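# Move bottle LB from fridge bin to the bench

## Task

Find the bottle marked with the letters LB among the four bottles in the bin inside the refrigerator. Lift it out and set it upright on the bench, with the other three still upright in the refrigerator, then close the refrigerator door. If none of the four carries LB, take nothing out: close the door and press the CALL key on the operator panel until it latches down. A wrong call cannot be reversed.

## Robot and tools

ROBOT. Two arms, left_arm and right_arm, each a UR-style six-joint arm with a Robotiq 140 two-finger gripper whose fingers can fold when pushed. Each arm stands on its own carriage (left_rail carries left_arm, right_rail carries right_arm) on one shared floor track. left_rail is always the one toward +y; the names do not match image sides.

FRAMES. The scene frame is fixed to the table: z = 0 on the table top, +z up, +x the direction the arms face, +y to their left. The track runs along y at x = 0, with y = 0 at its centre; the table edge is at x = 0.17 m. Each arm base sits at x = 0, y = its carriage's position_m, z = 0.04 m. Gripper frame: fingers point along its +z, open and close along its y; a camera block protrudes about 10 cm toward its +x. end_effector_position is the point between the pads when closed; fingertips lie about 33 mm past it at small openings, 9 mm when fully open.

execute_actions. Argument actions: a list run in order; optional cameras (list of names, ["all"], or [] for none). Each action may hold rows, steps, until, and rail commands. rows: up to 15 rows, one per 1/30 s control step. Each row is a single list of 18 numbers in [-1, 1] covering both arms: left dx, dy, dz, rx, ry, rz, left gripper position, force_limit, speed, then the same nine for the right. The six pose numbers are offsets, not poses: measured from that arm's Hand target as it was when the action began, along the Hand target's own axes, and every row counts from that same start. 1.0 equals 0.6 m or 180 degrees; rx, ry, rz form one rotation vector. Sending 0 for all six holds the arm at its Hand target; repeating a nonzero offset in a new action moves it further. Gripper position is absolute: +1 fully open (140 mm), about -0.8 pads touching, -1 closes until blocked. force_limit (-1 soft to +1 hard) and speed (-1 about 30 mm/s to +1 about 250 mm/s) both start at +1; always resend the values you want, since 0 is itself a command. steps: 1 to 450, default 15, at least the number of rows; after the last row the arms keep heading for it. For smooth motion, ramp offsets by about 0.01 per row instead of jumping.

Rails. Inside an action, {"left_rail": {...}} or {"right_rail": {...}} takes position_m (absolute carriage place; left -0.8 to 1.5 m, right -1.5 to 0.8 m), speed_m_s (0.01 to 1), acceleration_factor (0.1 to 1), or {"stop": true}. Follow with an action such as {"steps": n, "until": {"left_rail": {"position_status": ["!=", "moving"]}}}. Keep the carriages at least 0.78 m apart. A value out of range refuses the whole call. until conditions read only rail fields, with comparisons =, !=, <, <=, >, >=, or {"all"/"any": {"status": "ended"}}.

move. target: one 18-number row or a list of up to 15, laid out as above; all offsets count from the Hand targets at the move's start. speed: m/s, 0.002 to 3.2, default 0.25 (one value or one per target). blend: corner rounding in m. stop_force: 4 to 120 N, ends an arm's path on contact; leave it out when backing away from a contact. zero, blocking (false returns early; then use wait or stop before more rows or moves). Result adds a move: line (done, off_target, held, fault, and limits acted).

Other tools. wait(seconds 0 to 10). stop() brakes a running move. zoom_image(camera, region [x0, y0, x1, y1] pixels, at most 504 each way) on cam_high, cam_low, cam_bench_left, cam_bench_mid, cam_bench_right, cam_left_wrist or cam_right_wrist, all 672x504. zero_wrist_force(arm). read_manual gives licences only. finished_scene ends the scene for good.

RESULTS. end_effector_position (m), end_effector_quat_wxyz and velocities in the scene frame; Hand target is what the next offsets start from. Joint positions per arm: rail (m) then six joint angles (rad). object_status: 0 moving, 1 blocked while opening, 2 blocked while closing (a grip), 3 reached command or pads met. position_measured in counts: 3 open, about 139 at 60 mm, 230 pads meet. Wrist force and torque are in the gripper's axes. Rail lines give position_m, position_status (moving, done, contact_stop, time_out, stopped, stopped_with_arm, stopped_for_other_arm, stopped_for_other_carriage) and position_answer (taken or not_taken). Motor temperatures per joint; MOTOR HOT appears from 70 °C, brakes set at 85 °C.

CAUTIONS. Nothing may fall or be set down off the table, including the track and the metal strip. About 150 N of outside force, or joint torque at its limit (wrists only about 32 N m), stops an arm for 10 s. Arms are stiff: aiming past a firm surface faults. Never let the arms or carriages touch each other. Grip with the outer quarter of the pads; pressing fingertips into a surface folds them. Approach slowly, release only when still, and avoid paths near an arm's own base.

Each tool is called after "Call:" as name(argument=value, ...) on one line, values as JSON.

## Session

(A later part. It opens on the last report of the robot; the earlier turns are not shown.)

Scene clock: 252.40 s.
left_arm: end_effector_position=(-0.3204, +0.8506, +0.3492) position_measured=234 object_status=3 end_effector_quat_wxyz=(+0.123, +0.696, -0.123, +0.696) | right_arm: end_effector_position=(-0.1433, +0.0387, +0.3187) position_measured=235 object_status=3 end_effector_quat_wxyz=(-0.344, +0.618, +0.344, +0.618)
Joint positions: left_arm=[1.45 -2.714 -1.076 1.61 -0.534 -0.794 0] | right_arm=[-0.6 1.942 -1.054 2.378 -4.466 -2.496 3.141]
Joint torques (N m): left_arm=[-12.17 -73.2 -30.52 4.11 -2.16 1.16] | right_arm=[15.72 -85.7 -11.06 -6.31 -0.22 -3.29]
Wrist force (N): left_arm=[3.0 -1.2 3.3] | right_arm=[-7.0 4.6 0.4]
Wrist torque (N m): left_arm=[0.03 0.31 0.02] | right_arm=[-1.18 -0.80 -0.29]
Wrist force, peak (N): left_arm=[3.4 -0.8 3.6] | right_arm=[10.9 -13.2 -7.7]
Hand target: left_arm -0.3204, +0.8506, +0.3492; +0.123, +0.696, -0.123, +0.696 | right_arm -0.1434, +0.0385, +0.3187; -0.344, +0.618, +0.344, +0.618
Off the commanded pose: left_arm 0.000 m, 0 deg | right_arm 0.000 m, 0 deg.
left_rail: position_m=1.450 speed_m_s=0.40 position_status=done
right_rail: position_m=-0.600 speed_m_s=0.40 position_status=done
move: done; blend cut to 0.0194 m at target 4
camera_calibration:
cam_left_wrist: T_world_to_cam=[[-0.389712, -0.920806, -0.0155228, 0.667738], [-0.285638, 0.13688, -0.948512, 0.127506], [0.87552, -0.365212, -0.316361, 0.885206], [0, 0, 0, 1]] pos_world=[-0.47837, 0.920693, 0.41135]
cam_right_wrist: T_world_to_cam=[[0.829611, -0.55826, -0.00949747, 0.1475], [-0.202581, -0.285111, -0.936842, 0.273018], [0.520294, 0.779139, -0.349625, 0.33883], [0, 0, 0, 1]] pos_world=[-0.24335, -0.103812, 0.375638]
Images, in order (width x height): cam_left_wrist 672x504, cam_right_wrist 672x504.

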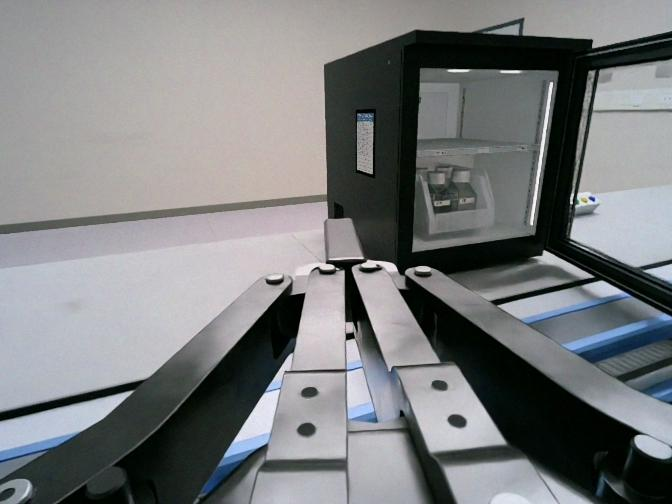

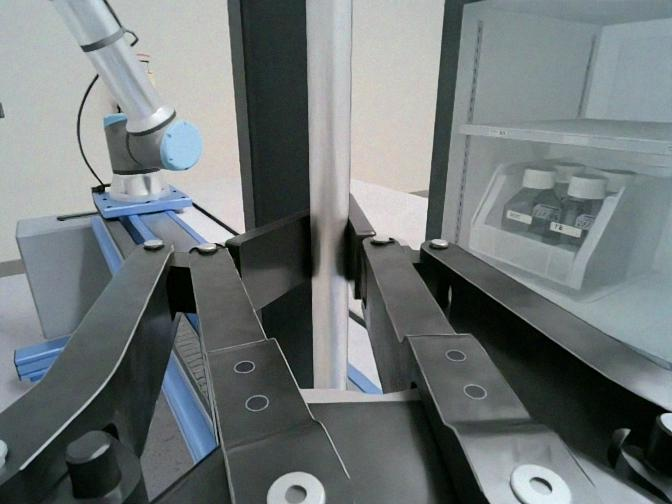

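Call:
zoom_image(camera="cam_left_wrist", region=[400, 150, 510, 245])

Call:
zoom_image(camera="cam_right_wrist", region=[460, 140, 640, 290])

Scaled by 4.582 from the camera's 672x504 image, which has a finer 960x720 frame.

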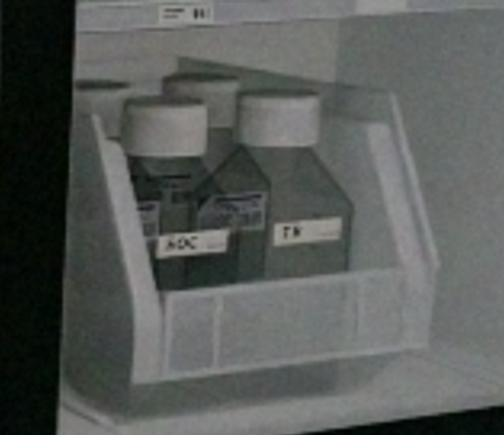

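Scaled by 2.800 from the camera's 672x504 image, which has a finer 960x720 frame.

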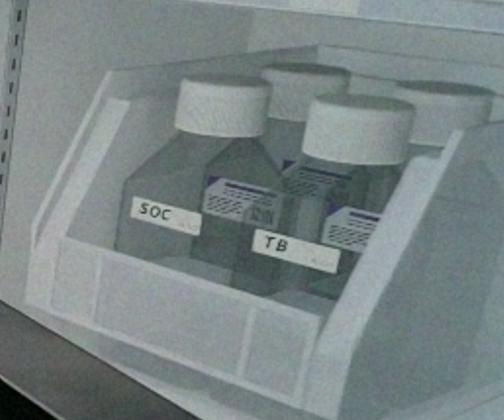

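Call:
execute_actions(actions=[{"left_rail":{"position_m":0.88,"speed_m_s":0.4,"acceleration_factor":0.4},"steps":120,"until":{"left_rail":{"position_status":["!=","moving"]}}}])

Call:
move(target=[-0.03,-0.308,0.83,0.03,0,0,0.5,-1,0.3,0,0,0,0,0,0,-1,1,0], speed=0.3, cameras=["cam_left_wrist","cam_right_wrist"])

Call:
zoom_image(camera="cam_left_wrist", region=[200, 100, 470, 370])

Scene clock: 265.30 s.
left_arm: end_effector_position=(-0.3204, +0.2806, +0.3491) position_measured=234 object_status=3 end_effector_quat_wxyz=(+0.123, +0.696, -0.123, +0.696) | right_arm: end_effector_position=(-0.1434, +0.0385, +0.3187) position_measured=235 object_status=3 end_effector_quat_wxyz=(-0.344, +0.618, +0.344, +0.618)
Joint positions: left_arm=[0.88 -2.714 -1.076 1.61 -0.534 -0.794 0] | right_arm=[-0.6 1.942 -1.054 2.378 -4.466 -2.496 3.141]
Joint torques (N m): left_arm=[2.01 -75.45 -46.27 3.56 -2.03 0.65] | right_arm=[16.43 -85.3 -13.61 -6.29 1.97 -3.57]
Wrist force (N): left_arm=[2.8 -0.9 3.4] | right_arm=[-7.3 5.7 1.4]
Wrist torque (N m): left_arm=[0.10 0.37 0.02] | right_arm=[-1.22 -0.86 -0.28]
Wrist force, peak (N): left_arm=[3.0 0.4 4.2] | right_arm=[-7.7 6.3 1.4]
Hand target: left_arm -0.3204, +0.2806, +0.3492; +0.123, +0.696, -0.123, +0.696 | right_arm -0.1434, +0.0385, +0.3187; -0.344, +0.618, +0.344, +0.618
Tool commands: left_gripper/position=-1.0 left_gripper/force_limit=-1.0 left_gripper/speed=+0.3 right_gripper/position=-1.0 right_gripper/force_limit=+1.0 right_gripper/speed=+0.0
Off the commanded pose: left_arm 0.000 m, 0 deg | right_arm 0.000 m, 0 deg.
left_rail: position_m=0.880 speed_m_s=0.40 position_status=done
right_rail: position_m=-0.600 speed_m_s=0.40 position_status=done

Scene clock: 267.83 s.
left_arm: end_effector_position=(+0.2106, +0.2838, +0.3312) position_measured=66 object_status=3 end_effector_quat_wxyz=(+0.090, +0.701, -0.090, +0.701) | right_arm: end_effector_position=(-0.1434, +0.0385, +0.3187) position_measured=235 object_status=3 end_effector_quat_wxyz=(-0.344, +0.618, +0.344, +0.618)
Joint positions: left_arm=[0.88 -2.139 -1.463 2.187 -0.724 -0.313 0] | right_arm=[-0.6 1.942 -1.054 2.378 -4.466 -2.496 3.141]
Joint torques (N m): left_arm=[15.62 -28.18 -45.53 -1.41 2.8 1.1] | right_arm=[17.2 -84.21 -14.15 -6.28 1.95 -3.39]
Wrist force (N): left_arm=[2.4 -0.6 3.7] | right_arm=[-7.3 5.6 1.4]
Wrist torque (N m): left_arm=[0.11 0.44 0.00] | right_arm=[-1.27 -0.85 -0.28]
Wrist force, peak (N): left_arm=[2.2 -1.4 6.1] | right_arm=[-7.9 6.3 1.6]
Hand target: left_arm +0.2107, +0.2838, +0.3312; +0.090, +0.701, -0.090, +0.701 | right_arm -0.1434, +0.0385, +0.3187; -0.344, +0.618, +0.344, +0.618
Off the commanded pose: left_arm 0.000 m, 0 deg | right_arm 0.000 m, 0 deg.
left_rail: position_m=0.880 speed_m_s=0.40 position_status=done
right_rail: position_m=-0.600 speed_m_s=0.40 position_status=done
move: done
camera_calibration:
cam_left_wrist: T_world_to_cam=[[-0.301268, -0.953415, -0.0153974, 0.343083], [-0.297284, 0.109256, -0.948517, 0.350103], [0.906013, -0.28118, -0.31635, 0.177299], [0, 0, 0, 1]] pos_world=[0.0468042, 0.338703, 0.39345]
cam_right_wrist: T_world_to_cam=[[0.829712, -0.558112, -0.00941685, 0.147398], [-0.202414, -0.285109, -0.936879, 0.273109], [0.520198, 0.779246, -0.349528, 0.338972], [0, 0, 0, 1]] pos_world=[-0.24335, -0.104012, 0.375738]
Images, in order (width x height): cam_left_wrist 672x504, cam_right_wrist 672x504.

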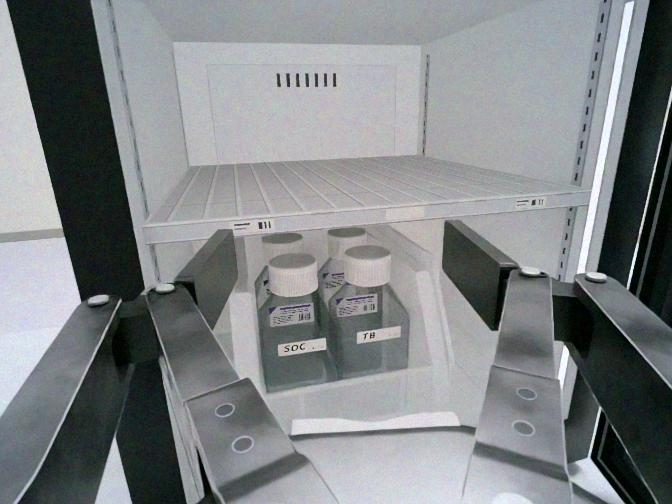

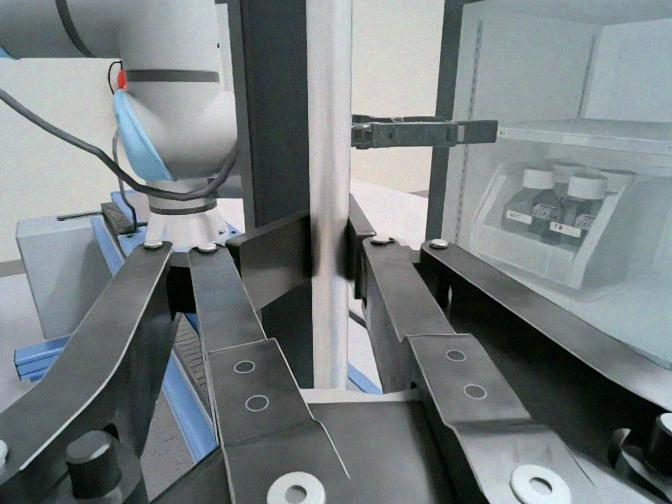

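Scaled by 1.867 from the camera's 672x504 image, which has a finer 960x720 frame.

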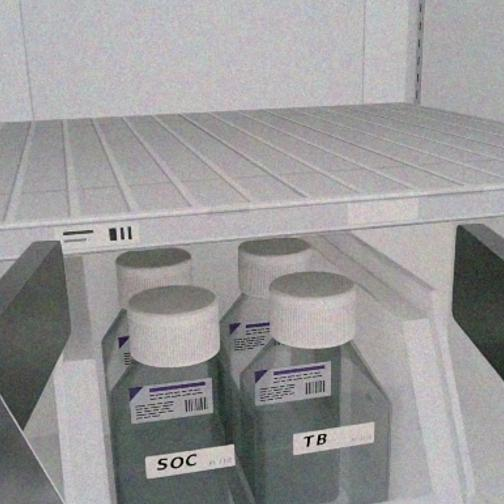

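Call:
move(target=[-0.147,0.121,0.118,0.0817,0,0,-0.05,-1,0.3,0,0,0,0,0,0,-1,1,0], speed=0.2, cameras=["cam_left_wrist","cam_right_wrist"])

Call:
zoom_image(camera="cam_left_wrist", region=[200, 120, 470, 370])

Call:
zoom_image(camera="cam_right_wrist", region=[350, 80, 672, 330])

Scene clock: 298.13 s.
left_arm: end_effector_position=(+0.2609, +0.1957, +0.2431) position_measured=135 object_status=3 end_effector_quat_wxyz=(+0.000, +0.707, +0.001, +0.707) | right_arm: end_effector_position=(-0.1434, +0.0385, +0.3187) position_measured=235 object_status=3 end_effector_quat_wxyz=(-0.344, +0.618, +0.344, +0.618)
Joint positions: left_arm=[0.88 -1.942 -1.119 1.916 -0.797 -0.373 0] | right_arm=[-0.6 1.942 -1.054 2.378 -4.466 -2.496 3.141]
Joint torques (N m): left_arm=[13.52 -59.96 -43.55 5.03 -2.92 -1.1] | right_arm=[16.38 -77.62 -16.36 -6.3 2.19 -3.26]
Wrist force (N): left_arm=[2.5 -1.0 3.4] | right_arm=[-7.5 5.9 1.0]
Wrist torque (N m): left_arm=[0.04 0.41 -0.12] | right_arm=[-1.20 -0.80 -0.29]
Wrist force, peak (N): left_arm=[3.6 -2.8 2.8] | right_arm=[-7.8 6.3 1.1]
Hand target: left_arm +0.2609, +0.1956, +0.2430; -0.001, +0.707, +0.001, +0.707 | right_arm -0.1434, +0.0385, +0.3187; -0.344, +0.618, +0.344, +0.618
Off the commanded pose: left_arm 0.000 m, 0 deg | right_arm 0.000 m, 0 deg.
left_rail: position_m=0.880 speed_m_s=0.40 position_status=done
right_rail: position_m=-0.600 speed_m_s=0.40 position_status=done
move: done
camera_calibration:
cam_left_wrist: T_world_to_cam=[[-0.0495168, -0.998654, -0.0154268, 0.21596], [-0.31538, 0.0302894, -0.948482, 0.311187], [0.947673, -0.0421005, -0.316455, 0.0213715], [0, 0, 0, 1]] pos_world=[0.0885824, 0.207143, 0.30525]
cam_right_wrist: T_world_to_cam=[[0.829712, -0.558112, -0.00941685, 0.147398], [-0.202414, -0.285109, -0.936879, 0.273109], [0.520198, 0.779246, -0.349528, 0.338972], [0, 0, 0, 1]] pos_world=[-0.24335, -0.104012, 0.375738]
Images, in order (width x height): cam_left_wrist 672x504, cam_right_wrist 672x504.

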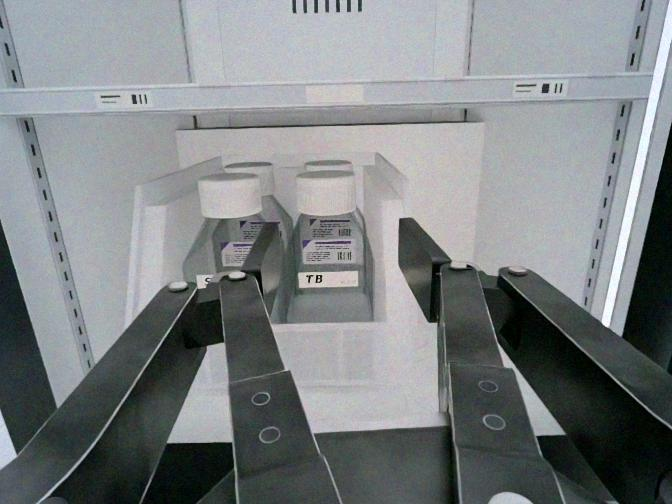

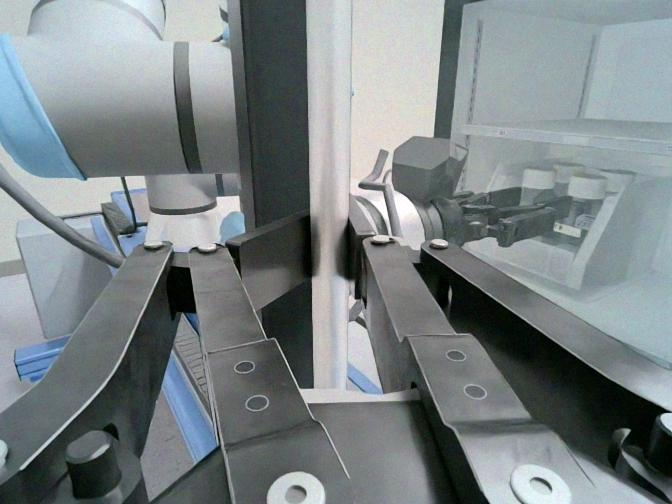

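Scaled by 1.867 from the camera's 672x504 image, which has a finer 960x720 frame.

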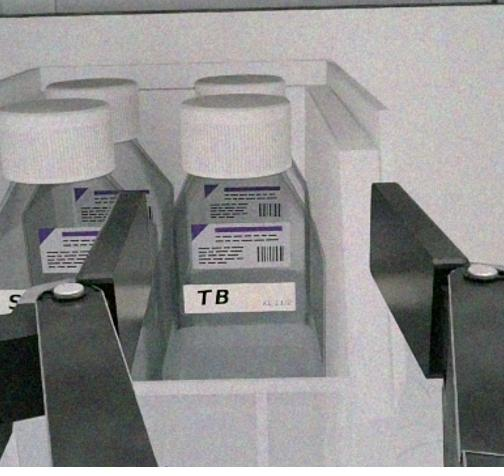

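Scaled by 1.565 from the camera's 672x504 image, which has a finer 960x720 frame.

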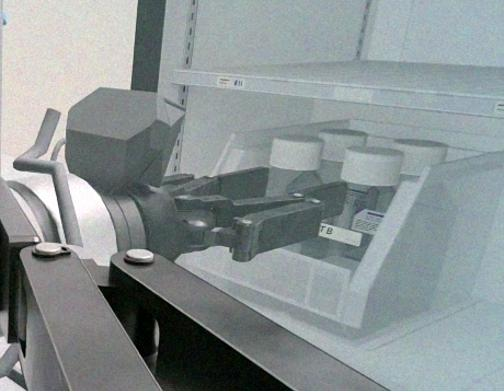

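Call:
move(target=[0.008,-0.0068,0.1985,0,0,0,-0.05,-1,0.3,0,0,0,0,0,0,-1,1,0], speed=0.08, stop_force=8, cameras=["cam_left_wrist","cam_right_wrist"])

Call:
zoom_image(camera="cam_right_wrist", region=[450, 80, 672, 300])

Scene clock: 308.33 s.
left_arm: end_effector_position=(+0.3800, +0.1999, +0.2478) position_measured=135 object_status=3 end_effector_quat_wxyz=(-0.001, +0.707, +0.001, +0.707) | right_arm: end_effector_position=(-0.1434, +0.0385, +0.3187) position_measured=235 object_status=3 end_effector_quat_wxyz=(-0.344, +0.618, +0.344, +0.618)
Joint positions: left_arm=[0.88 -1.771 -1.134 1.93 -0.795 -0.202 -0.001] | right_arm=[-0.6 1.942 -1.054 2.378 -4.466 -2.496 3.141]
Joint torques (N m): left_arm=[15.39 -55.43 -44.04 4.63 2.5 -1.15] | right_arm=[17.23 -73.71 -18.41 -5.93 2.52 -3.11]
Wrist force (N): left_arm=[2.0 -0.9 3.6] | right_arm=[-7.3 6.0 1.4]
Wrist torque (N m): left_arm=[0.08 0.54 -0.09] | right_arm=[-1.17 -0.84 -0.28]
Wrist force, peak (N): left_arm=[2.2 -0.9 4.4] | right_arm=[-7.9 6.1 1.5]
Hand target: left_arm +0.3800, +0.1999, +0.2478; -0.001, +0.707, +0.001, +0.707 | right_arm -0.1434, +0.0385, +0.3187; -0.344, +0.618, +0.344, +0.618
Off the commanded pose: left_arm 0.000 m, 0 deg | right_arm 0.000 m, 0 deg.
left_rail: position_m=0.880 speed_m_s=0.40 position_status=done
right_rail: position_m=-0.600 speed_m_s=0.40 position_status=done
move: done
camera_calibration:
cam_left_wrist: T_world_to_cam=[[-0.0493253, -0.998663, -0.0154902, 0.226207], [-0.315296, 0.0302851, -0.94851, 0.353163], [0.947711, -0.0419016, -0.316368, -0.0898727], [0, 0, 0, 1]] pos_world=[0.207682, 0.211443, 0.31005]
cam_right_wrist: T_world_to_cam=[[0.829712, -0.558112, -0.00941685, 0.147398], [-0.202414, -0.285109, -0.936879, 0.273109], [0.520198, 0.779246, -0.349528, 0.338972], [0, 0, 0, 1]] pos_world=[-0.24335, -0.104012, 0.375738]
Images, in order (width x height): cam_left_wrist 672x504, cam_right_wrist 672x504.

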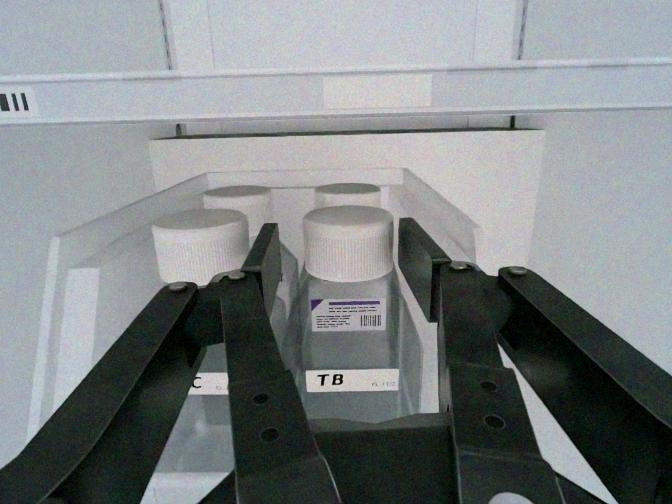

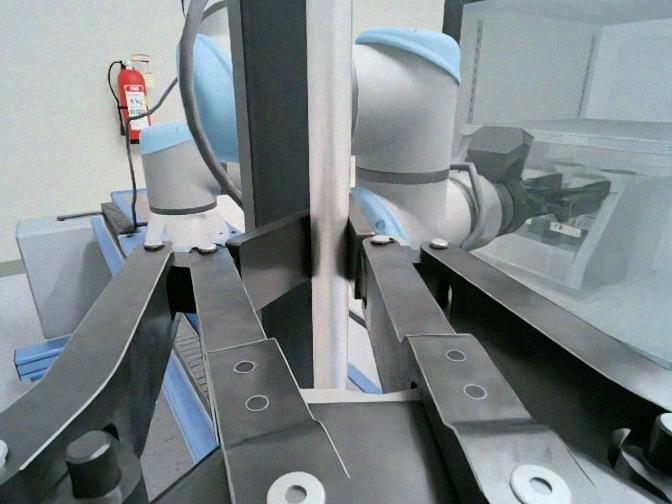

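Scaled by 2.270 from the camera's 672x504 image, which has a finer 960x720 frame.

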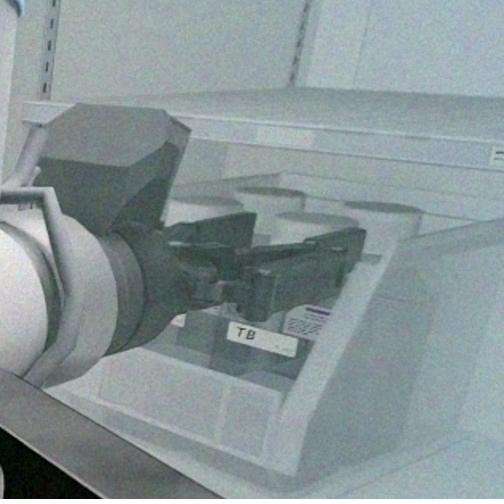

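Call:
move(target=[0.006,0.007,0.02,0,0,0,-0.05,-1,0.3,0,0,0,0,0,0,-1,1,0], speed=0.04, stop_force=8)

Call:
execute_actions(actions=[{"rows":[[0,0,0,0,0,0,-1,-0.5,-1,0,0,0,0,0,0,-1,1,0]],"steps":60}], cameras=["cam_left_wrist"])

Scene clock: 314.97 s.
left_arm: end_effector_position=(+0.3920, +0.1957, +0.2514) position_measured=135 object_status=3 end_effector_quat_wxyz=(-0.001, +0.707, +0.001, +0.707) | right_arm: end_effector_position=(-0.1434, +0.0385, +0.3187) position_measured=235 object_status=3 end_effector_quat_wxyz=(-0.344, +0.618, +0.344, +0.618)
Joint positions: left_arm=[0.88 -1.752 -1.132 1.918 -0.785 -0.183 -0.001] | right_arm=[-0.6 1.942 -1.054 2.378 -4.466 -2.496 3.141]
Joint torques (N m): left_arm=[12.33 -55.86 -44.96 4.6 2.83 -1.17] | right_arm=[17.13 -70.11 -20.17 -6.05 2.71 -2.99]
Wrist force (N): left_arm=[2.4 -1.1 3.6] | right_arm=[-7.5 5.8 1.2]
Wrist torque (N m): left_arm=[0.03 0.45 -0.09] | right_arm=[-1.22 -0.81 -0.29]
Wrist force, peak (N): left_arm=[2.3 -1.1 3.9] | right_arm=[-7.9 6.2 1.3]
Hand target: left_arm +0.3920, +0.1957, +0.2514; -0.001, +0.707, +0.001, +0.707 | right_arm -0.1434, +0.0385, +0.3187; -0.344, +0.618, +0.344, +0.618
Off the commanded pose: left_arm 0.000 m, 0 deg | right_arm 0.000 m, 0 deg.
left_rail: position_m=0.880 speed_m_s=0.40 position_status=done
right_rail: position_m=-0.600 speed_m_s=0.40 position_status=done
move: done

Scene clock: 317.17 s.
left_arm: end_effector_position=(+0.3920, +0.1957, +0.2514) position_measured=159 object_status=2 end_effector_quat_wxyz=(-0.001, +0.707, +0.001, +0.707) | right_arm: end_effector_position=(-0.1434, +0.0385, +0.3187) position_measured=235 object_status=3 end_effector_quat_wxyz=(-0.344, +0.618, +0.344, +0.618)
Joint positions: left_arm=[0.88 -1.752 -1.132 1.918 -0.785 -0.183 -0.001] | right_arm=[-0.6 1.942 -1.054 2.378 -4.466 -2.496 3.141]
Joint torques (N m): left_arm=[12.58 -56.16 -35.92 4.07 -2.04 -1.35] | right_arm=[16.59 -69.79 -20.41 -6.04 2.82 -3.1]
Wrist force (N): left_arm=[2.5 0.0 3.1] | right_arm=[-7.9 5.8 1.5]
Wrist torque (N m): left_arm=[0.06 0.53 -0.10] | right_arm=[-1.21 -0.73 -0.28]
Wrist force, peak (N): left_arm=[2.3 -0.9 3.7] | right_arm=[-8.0 6.0 1.7]
Hand target: left_arm +0.3920, +0.1957, +0.2514; -0.001, +0.707, +0.001, +0.707 | right_arm -0.1434, +0.0385, +0.3187; -0.344, +0.618, +0.344, +0.618
Off the commanded pose: left_arm 0.000 m, 0 deg | right_arm 0.000 m, 0 deg.
left_rail: position_m=0.880 speed_m_s=0.40 position_status=done
right_rail: position_m=-0.600 speed_m_s=0.40 position_status=done
camera_calibration:
cam_left_wrist: T_world_to_cam=[[-0.0494198, -0.998658, -0.015458, 0.22267], [-0.315293, 0.0302844, -0.948511, 0.360489], [0.947707, -0.0420015, -0.316367, -0.100261], [0, 0, 0, 1]] pos_world=[0.219682, 0.207243, 0.31365]
Images, in order (width x height): cam_left_wrist 672x504.

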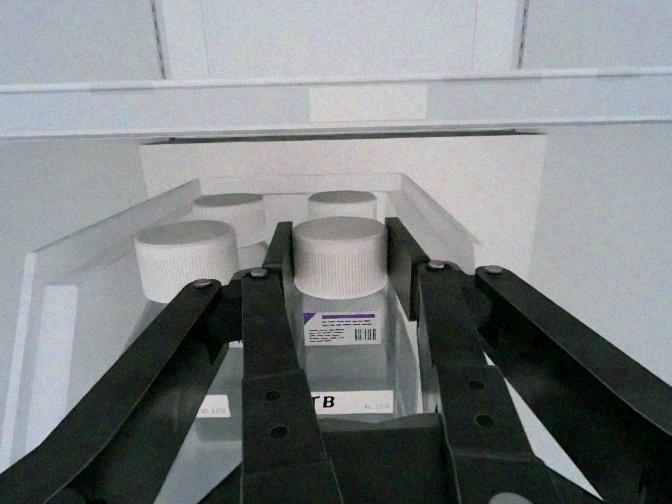

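Call:
move(target=[[0.04,0,0,0,0,0,-1,-0.5,-1,0,0,0,0,0,0,-1,1,0],[0.058,0,-0.04,0,0,0,-1,-0.5,-1,0,0,0,0,0,0,-1,1,0]], speed=0.06, blend=0.005, stop_force=20, cameras=["cam_left_wrist","cam_right_wrist"])

Call:
zoom_image(camera="cam_right_wrist", region=[450, 80, 672, 300])

Scene clock: 323.00 s.
left_arm: end_effector_position=(+0.3680, +0.1957, +0.2862) position_measured=159 object_status=2 end_effector_quat_wxyz=(-0.001, +0.707, +0.001, +0.707) | right_arm: end_effector_position=(-0.1434, +0.0385, +0.3187) position_measured=235 object_status=3 end_effector_quat_wxyz=(-0.344, +0.618, +0.344, +0.618)
Joint positions: left_arm=[0.88 -1.788 -1.175 1.903 -0.727 -0.218 0] | right_arm=[-0.6 1.942 -1.054 2.378 -4.466 -2.496 3.141]
Joint torques (N m): left_arm=[-13.89 -89.18 -49.1 4.54 -2.1 -0.81] | right_arm=[16.77 -66.31 -20.93 -5.79 2.81 -3.04]
Wrist force (N): left_arm=[-1.7 -2.0 4.1] | right_arm=[-7.4 5.6 1.3]
Wrist torque (N m): left_arm=[0.15 0.49 0.12] | right_arm=[-1.26 -0.84 -0.29]
Wrist force, peak (N): left_arm=[-2.0 -2.4 4.2] | right_arm=[-7.9 6.3 1.9]
Hand target: left_arm +0.3680, +0.1957, +0.2862; -0.001, +0.707, +0.001, +0.707 | right_arm -0.1434, +0.0385, +0.3187; -0.344, +0.618, +0.344, +0.618
Off the commanded pose: left_arm 0.000 m, 0 deg | right_arm 0.000 m, 0 deg.
left_rail: position_m=0.880 speed_m_s=0.40 position_status=done
right_rail: position_m=-0.600 speed_m_s=0.40 position_status=done
move: done
camera_calibration:
cam_left_wrist: T_world_to_cam=[[-0.0493253, -0.998663, -0.0154902, 0.222016], [-0.315296, 0.0302851, -0.94851, 0.38593], [0.947711, -0.0419016, -0.316368, -0.0665276], [0, 0, 0, 1]] pos_world=[0.195682, 0.207243, 0.34845]
cam_right_wrist: T_world_to_cam=[[0.829712, -0.558112, -0.00941685, 0.147398], [-0.202414, -0.285109, -0.936879, 0.273109], [0.520198, 0.779246, -0.349528, 0.338972], [0, 0, 0, 1]] pos_world=[-0.24335, -0.104012, 0.375738]
Images, in order (width x height): cam_left_wrist 672x504, cam_right_wrist 672x504.

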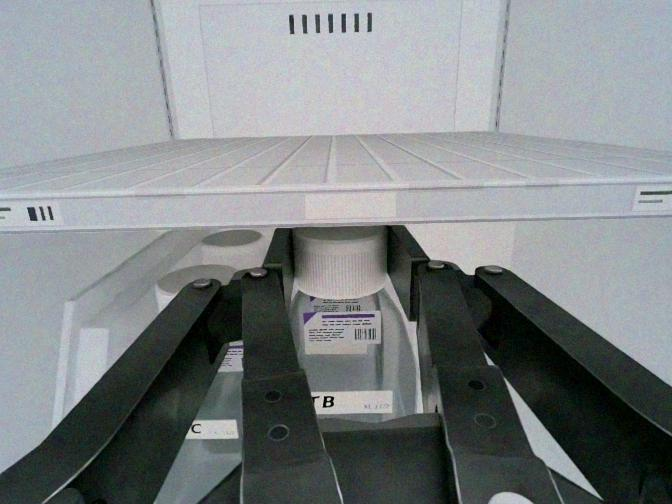

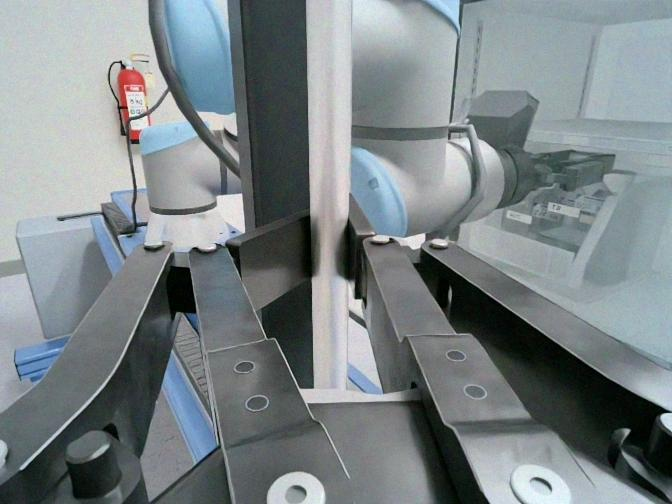

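Scaled by 2.270 from the camera's 672x504 image, which has a finer 960x720 frame.

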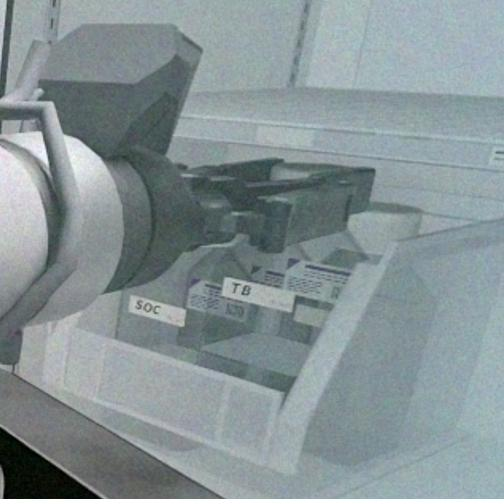

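Call:
move(target=[[0.009,0,-0.005,0,0,0,-1,-0.5,-1,0,0,0,0,0,0,-1,1,0],[0.009,0,-0.08,0,0,0,-1,-0.5,-1,0,0,0,0,0,0,-1,1,0]], speed=0.04, blend=0.003, stop_force=7, cameras=["cam_left_wrist","cam_right_wrist"])

Call:
zoom_image(camera="cam_right_wrist", region=[450, 80, 672, 300])

Call:
zoom_image(camera="cam_left_wrist", region=[150, 200, 450, 440])

Scene clock: 330.20 s.
left_arm: end_effector_position=(+0.3200, +0.1956, +0.2916) position_measured=159 object_status=2 end_effector_quat_wxyz=(-0.001, +0.707, +0.001, +0.707) | right_arm: end_effector_position=(-0.1434, +0.0385, +0.3187) position_measured=235 object_status=3 end_effector_quat_wxyz=(-0.344, +0.618, +0.344, +0.618)
Joint positions: left_arm=[0.88 -1.858 -1.182 1.9 -0.718 -0.289 0] | right_arm=[-0.6 1.942 -1.054 2.378 -4.466 -2.496 3.141]
Joint torques (N m): left_arm=[-16.12 -55.7 -47.4 4.65 -1.93 1.1] | right_arm=[14.61 -66.68 -20.54 -5.6 2.7 -2.93]
Wrist force (N): left_arm=[-0.3 -1.9 5.3] | right_arm=[-7.5 5.8 1.4]
Wrist torque (N m): left_arm=[0.16 0.44 -0.01] | right_arm=[-1.15 -0.84 -0.29]
Wrist force, peak (N): left_arm=[-0.8 -1.8 5.7] | right_arm=[-8.2 6.0 1.2]
Hand target: left_arm +0.3200, +0.1956, +0.2916; -0.001, +0.707, +0.001, +0.707 | right_arm -0.1434, +0.0385, +0.3187; -0.344, +0.618, +0.344, +0.618
Off the commanded pose: left_arm 0.000 m, 0 deg | right_arm 0.000 m, 0 deg.
left_rail: position_m=0.880 speed_m_s=0.40 position_status=done
right_rail: position_m=-0.600 speed_m_s=0.40 position_status=done
move: done
camera_calibration:
cam_left_wrist: T_world_to_cam=[[-0.0493253, -0.998663, -0.0154902, 0.219632], [-0.315296, 0.0302851, -0.94851, 0.375921], [0.947711, -0.0419016, -0.316368, -0.0193333], [0, 0, 0, 1]] pos_world=[0.147682, 0.207143, 0.35385]
cam_right_wrist: T_world_to_cam=[[0.829712, -0.558112, -0.00941685, 0.147398], [-0.202414, -0.285109, -0.936879, 0.273109], [0.520198, 0.779246, -0.349528, 0.338972], [0, 0, 0, 1]] pos_world=[-0.24335, -0.104012, 0.375738]
Images, in order (width x height): cam_left_wrist 672x504, cam_right_wrist 672x504.

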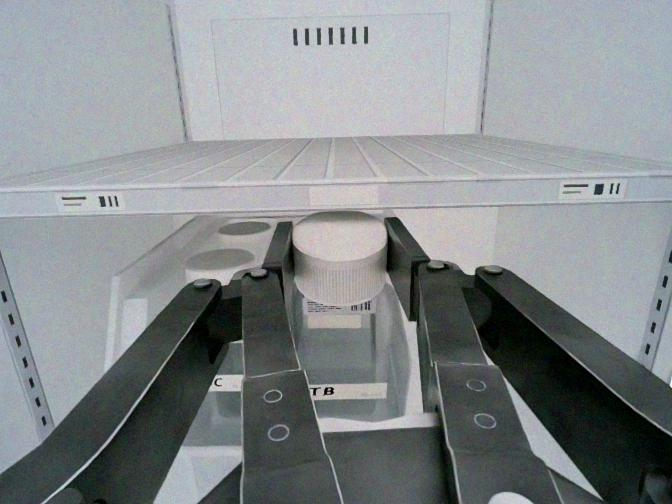

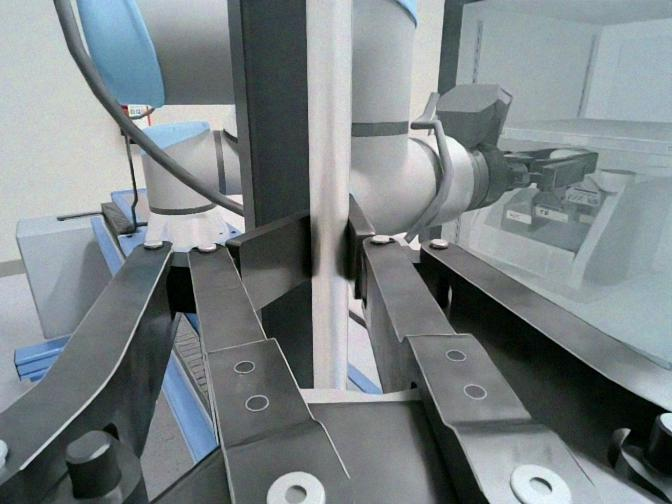

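Scaled by 2.270 from the camera's 672x504 image, which has a finer 960x720 frame.

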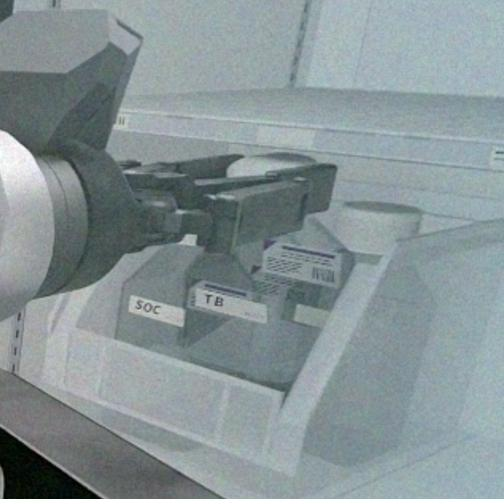

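Scaled by 1.680 from the camera's 672x504 image, which has a finer 960x720 frame.

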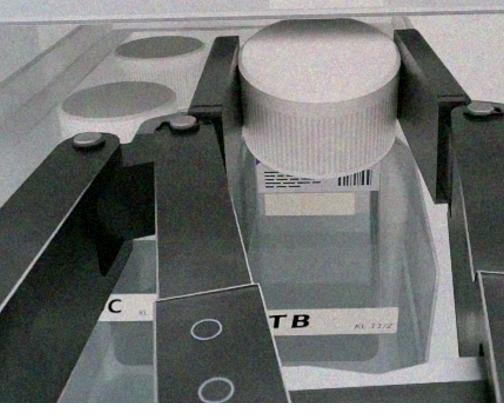

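Call:
move(target=[[0.0045,0,0.0293,0,-0.083,0,-1,-0.5,-1,0,0,0,0,0,0,-1,1,0],[0.0053,0,0.0635,0,-0.111,0,-1,-0.5,-1,0,0,0,0,0,0,-1,1,0],[0.0087,0,0.04,0,-0.15,0,-1,-0.5,-1,0,0,0,0,0,0,-1,1,0]], speed=0.06, blend=0.003, cameras=["cam_left_wrist","cam_right_wrist"])

Call:
zoom_image(camera="cam_right_wrist", region=[450, 80, 672, 300])

Call:
zoom_image(camera="cam_left_wrist", region=[150, 200, 450, 440])

Scene clock: 349.60 s.
left_arm: end_effector_position=(+0.3441, +0.1956, +0.2969) position_measured=159 object_status=2 end_effector_quat_wxyz=(+0.000, +0.853, +0.001, +0.523) | right_arm: end_effector_position=(-0.1434, +0.0385, +0.3187) position_measured=235 object_status=3 end_effector_quat_wxyz=(-0.344, +0.618, +0.344, +0.618)
Joint positions: left_arm=[0.88 -1.768 -1.428 2.049 -1.821 -0.508 1.152] | right_arm=[-0.6 1.942 -1.054 2.378 -4.466 -2.496 3.141]
Joint torques (N m): left_arm=[8.73 -77.91 -61.4 -10.01 1.69 1.45] | right_arm=[13.36 -66.3 -21.33 -0.44 2.65 -2.83]
Wrist force (N): left_arm=[-7.5 -0.4 10.4] | right_arm=[-7.2 6.0 1.6]
Wrist torque (N m): left_arm=[0.26 0.19 0.17] | right_arm=[-1.32 -0.91 -0.30]
Wrist force, peak (N): left_arm=[-38.6 11.2 30.7] | right_arm=[-8.3 5.6 1.4]
Hand target: left_arm +0.3440, +0.1957, +0.2968; +0.000, +0.853, +0.001, +0.523 | right_arm -0.1434, +0.0385, +0.3187; -0.344, +0.618, +0.344, +0.618
Off the commanded pose: left_arm 0.000 m, 0 deg | right_arm 0.000 m, 0 deg.
left_rail: position_m=0.880 speed_m_s=0.40 position_status=done
right_rail: position_m=-0.600 speed_m_s=0.40 position_status=done
move: done
camera_calibration:
cam_left_wrist: T_world_to_cam=[[-0.0508327, -0.998663, 0.00942025, 0.214025], [-0.711344, 0.029584, -0.702221, 0.451753], [0.701003, -0.0423968, -0.711897, 0.161973], [0, 0, 0, 1]] pos_world=[0.218688, 0.207241, 0.430522]
cam_right_wrist: T_world_to_cam=[[0.829683, -0.558155, -0.00939713, 0.147379], [-0.202429, -0.285132, -0.936868, 0.273099], [0.520239, 0.779206, -0.349556, 0.338988], [0, 0, 0, 1]] pos_world=[-0.24335, -0.104012, 0.375738]
Images, in order (width x height): cam_left_wrist 672x504, cam_right_wrist 672x504.

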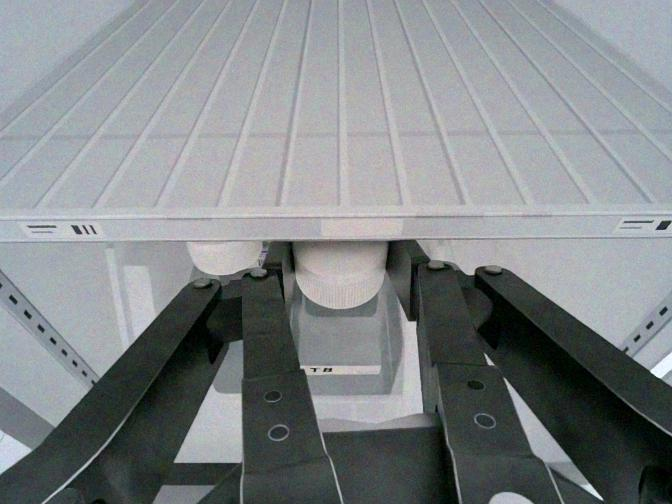

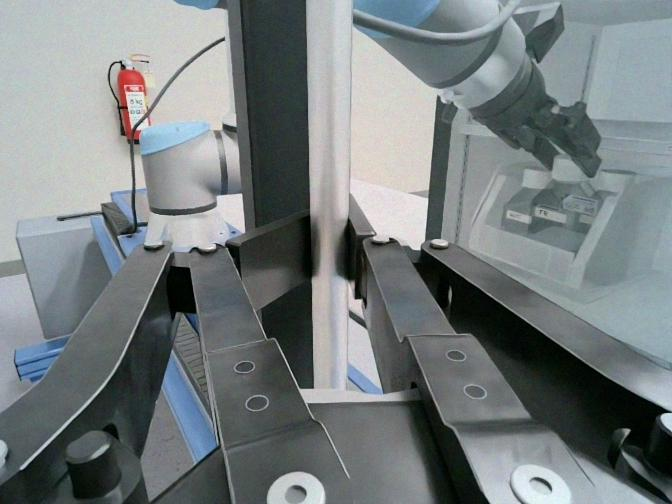

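Scaled by 2.270 from the camera's 672x504 image, which has a finer 960x720 frame.

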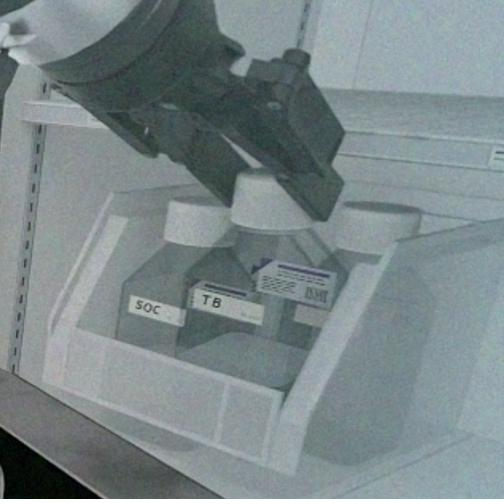

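Scaled by 1.680 from the camera's 672x504 image, which has a finer 960x720 frame.

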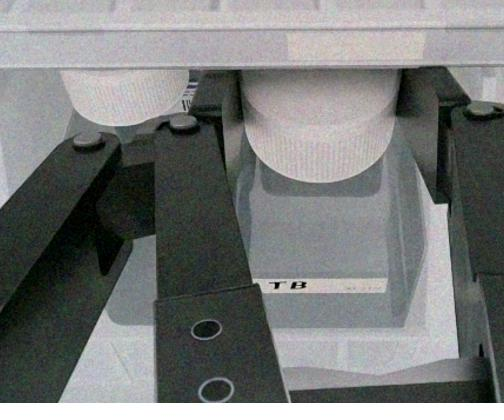

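Call:
move(target=[[-0.0138,0,-0.038,0,-0.033,0,-1,-0.5,-1,0,0,0,0,0,0,-1,1,0],[-0.0328,0,-0.0937,0,-0.033,0,-1,-0.5,-1,0,0,0,0,0,0,-1,1,0]], speed=0.05, blend=0.003, cameras=["cam_left_wrist","cam_right_wrist"])

Call:
zoom_image(camera="cam_right_wrist", region=[450, 80, 672, 300])

Call:
zoom_image(camera="cam_left_wrist", region=[150, 200, 450, 440])

Scene clock: 356.00 s.
left_arm: end_effector_position=(+0.2851, +0.1956, +0.3048) position_measured=159 object_status=2 end_effector_quat_wxyz=(+0.000, +0.879, +0.001, +0.478) | right_arm: end_effector_position=(-0.1434, +0.0385, +0.3187) position_measured=235 object_status=3 end_effector_quat_wxyz=(-0.344, +0.618, +0.344, +0.618)
Joint positions: left_arm=[0.88 -1.829 -1.469 2.014 -1.738 -0.625 1.116] | right_arm=[-0.6 1.942 -1.054 2.378 -4.466 -2.496 3.141]
Joint torques (N m): left_arm=[-14.23 -73.06 -57.56 -0.06 -0.61 -2.39] | right_arm=[10.51 -66.61 -20.85 -1.15 2.8 -3.06]
Wrist force (N): left_arm=[1.9 0.1 5.1] | right_arm=[-8.8 5.4 1.1]
Wrist torque (N m): left_arm=[0.15 0.04 0.03] | right_arm=[-1.36 -0.81 -0.30]
Wrist force, peak (N): left_arm=[-7.4 -0.3 10.7] | right_arm=[-9.0 6.5 1.4]
Hand target: left_arm +0.2850, +0.1956, +0.3048; +0.000, +0.879, +0.001, +0.478 | right_arm -0.1434, +0.0385, +0.3187; -0.344, +0.618, +0.344, +0.618
Off the commanded pose: left_arm 0.000 m, 0 deg | right_arm 0.000 m, 0 deg.
left_rail: position_m=0.880 speed_m_s=0.40 position_status=done
right_rail: position_m=-0.600 speed_m_s=0.40 position_status=done
move: done
camera_calibration:
cam_left_wrist: T_world_to_cam=[[-0.0496406, -0.998659, 0.0147244, 0.20888], [-0.780382, 0.0295813, -0.624603, 0.411418], [0.62333, -0.0424964, -0.780803, 0.252072], [0, 0, 0, 1]] pos_world=[0.174308, 0.207141, 0.450716]
cam_right_wrist: T_world_to_cam=[[0.829683, -0.558155, -0.00939713, 0.147378], [-0.202429, -0.285132, -0.936868, 0.273005], [0.520239, 0.779206, -0.349556, 0.338953], [0, 0, 0, 1]] pos_world=[-0.24335, -0.104012, 0.375638]
Images, in order (width x height): cam_left_wrist 672x504, cam_right_wrist 672x504.

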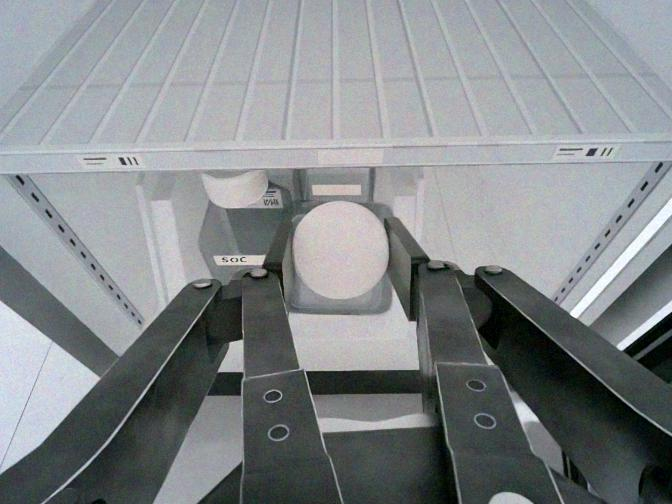

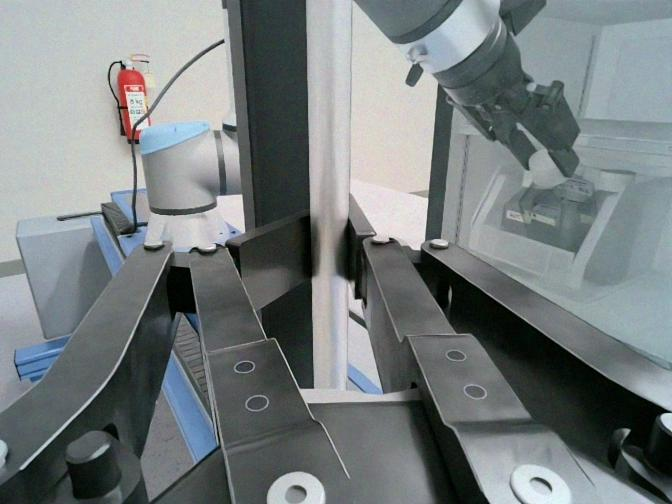

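Scaled by 2.270 from the camera's 672x504 image, which has a finer 960x720 frame.

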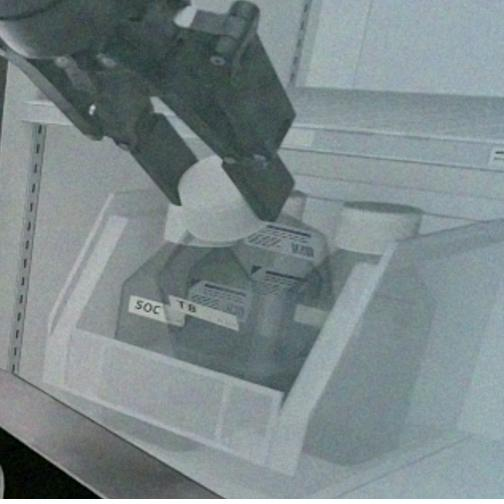

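Scaled by 1.680 from the camera's 672x504 image, which has a finer 960x720 frame.

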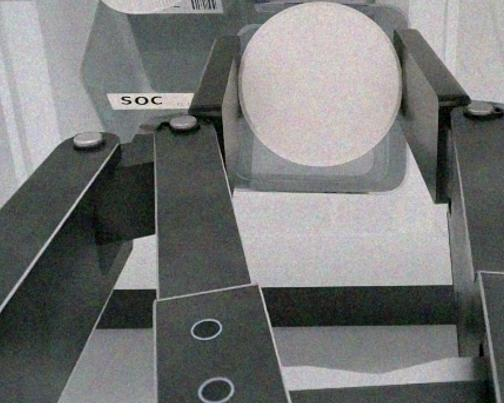

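Call:
move(target=[[0.098,0,-0.0636,0,0,0,-1,-0.5,-1,0,0,0,0,0,0,-1,1,0],[0.025,0,-0.175,0,0,0,-1,-0.5,-1,0,0,0,0,0,0,-1,1,0]], speed=0.08, blend=0.01, cameras=["cam_left_wrist","cam_right_wrist"])

Call:
zoom_image(camera="cam_right_wrist", region=[450, 80, 672, 300])

Call:
zoom_image(camera="cam_left_wrist", region=[180, 100, 450, 340])

Scene clock: 363.93 s.
left_arm: end_effector_position=(+0.2051, +0.1955, +0.3745) position_measured=231 object_status=0 end_effector_quat_wxyz=(+0.000, +0.879, +0.001, +0.478) | right_arm: end_effector_position=(-0.1434, +0.0385, +0.3187) position_measured=235 object_status=3 end_effector_quat_wxyz=(-0.344, +0.618, +0.344, +0.618)
Joint positions: left_arm=[0.88 -1.943 -1.517 1.901 -1.441 -0.674 0.945] | right_arm=[-0.6 1.942 -1.054 2.378 -4.466 -2.496 3.141]
Joint torques (N m): left_arm=[-12.93 -36.52 -59.67 0.47 -0.94 -2.23] | right_arm=[10.57 -66.14 -20.52 -1.61 2.69 -2.73]
Wrist force (N): left_arm=[3.4 -0.6 1.8] | right_arm=[-9.4 4.5 0.9]
Wrist torque (N m): left_arm=[-0.04 -0.09 0.04] | right_arm=[-1.25 -0.80 -0.30]
Wrist force, peak (N): left_arm=[-7.8 1.1 8.6] | right_arm=[-10.0 5.4 0.7]
Hand target: left_arm +0.2050, +0.1955, +0.3745; +0.000, +0.879, +0.001, +0.478 | right_arm -0.1434, +0.0385, +0.3187; -0.344, +0.618, +0.344, +0.618
Off the commanded pose: left_arm 0.000 m, 0 deg | right_arm 0.000 m, 0 deg.
left_rail: position_m=0.880 speed_m_s=0.40 position_status=done
right_rail: position_m=-0.600 speed_m_s=0.40 position_status=done
move: done
camera_calibration:
cam_left_wrist: T_world_to_cam=[[-0.0496444, -0.998658, 0.0147214, 0.203779], [-0.780382, 0.0295863, -0.624603, 0.392446], [0.62333, -0.0424964, -0.780803, 0.356418], [0, 0, 0, 1]] pos_world=[0.0942078, 0.207041, 0.520416]
cam_right_wrist: T_world_to_cam=[[0.829683, -0.558155, -0.00939713, 0.147379], [-0.202429, -0.285132, -0.936868, 0.273099], [0.520239, 0.779206, -0.349556, 0.338988], [0, 0, 0, 1]] pos_world=[-0.24335, -0.104012, 0.375738]
Images, in order (width x height): cam_left_wrist 672x504, cam_right_wrist 672x504.

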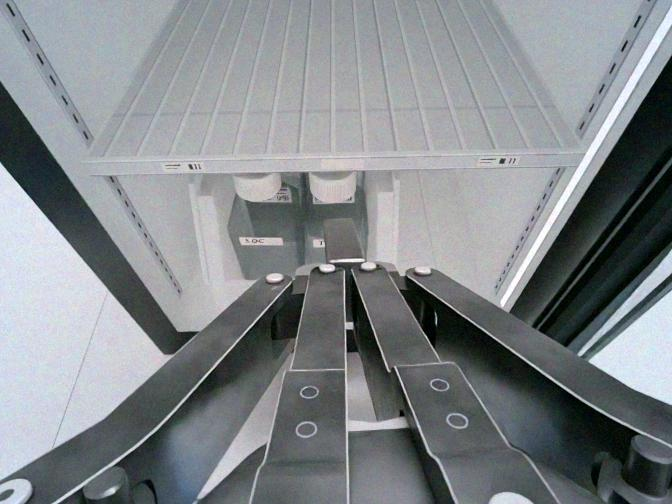

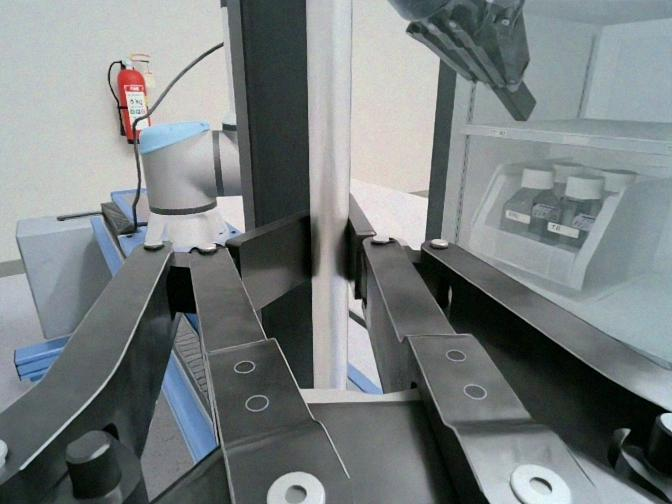

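Scaled by 2.270 from the camera's 672x504 image, which has a finer 960x720 frame.

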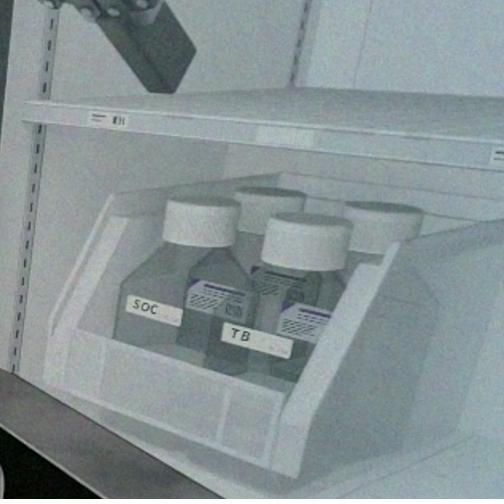

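Scaled by 1.867 from the camera's 672x504 image, which has a finer 960x720 frame.

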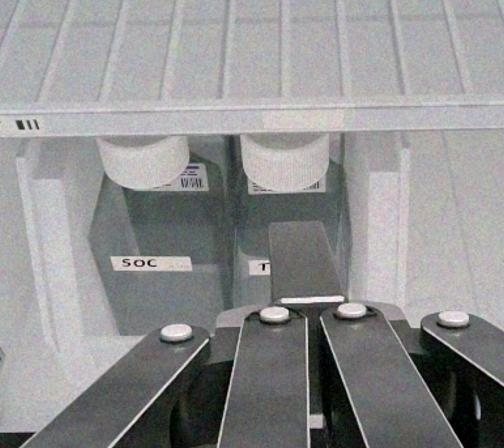

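Call:
zoom_image(camera="cam_right_wrist", region=[495, 160, 605, 260])

Scaled by 4.582 from the camera's 672x504 image, which has a finer 960x720 frame.

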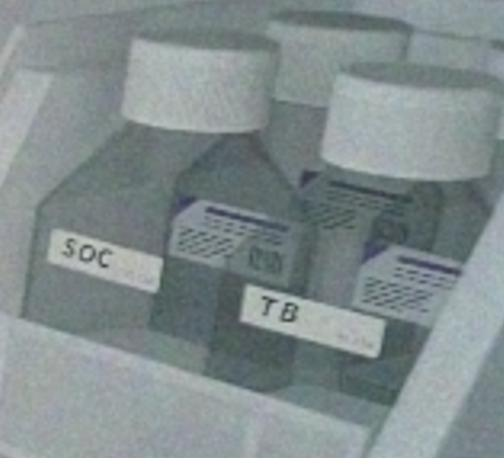

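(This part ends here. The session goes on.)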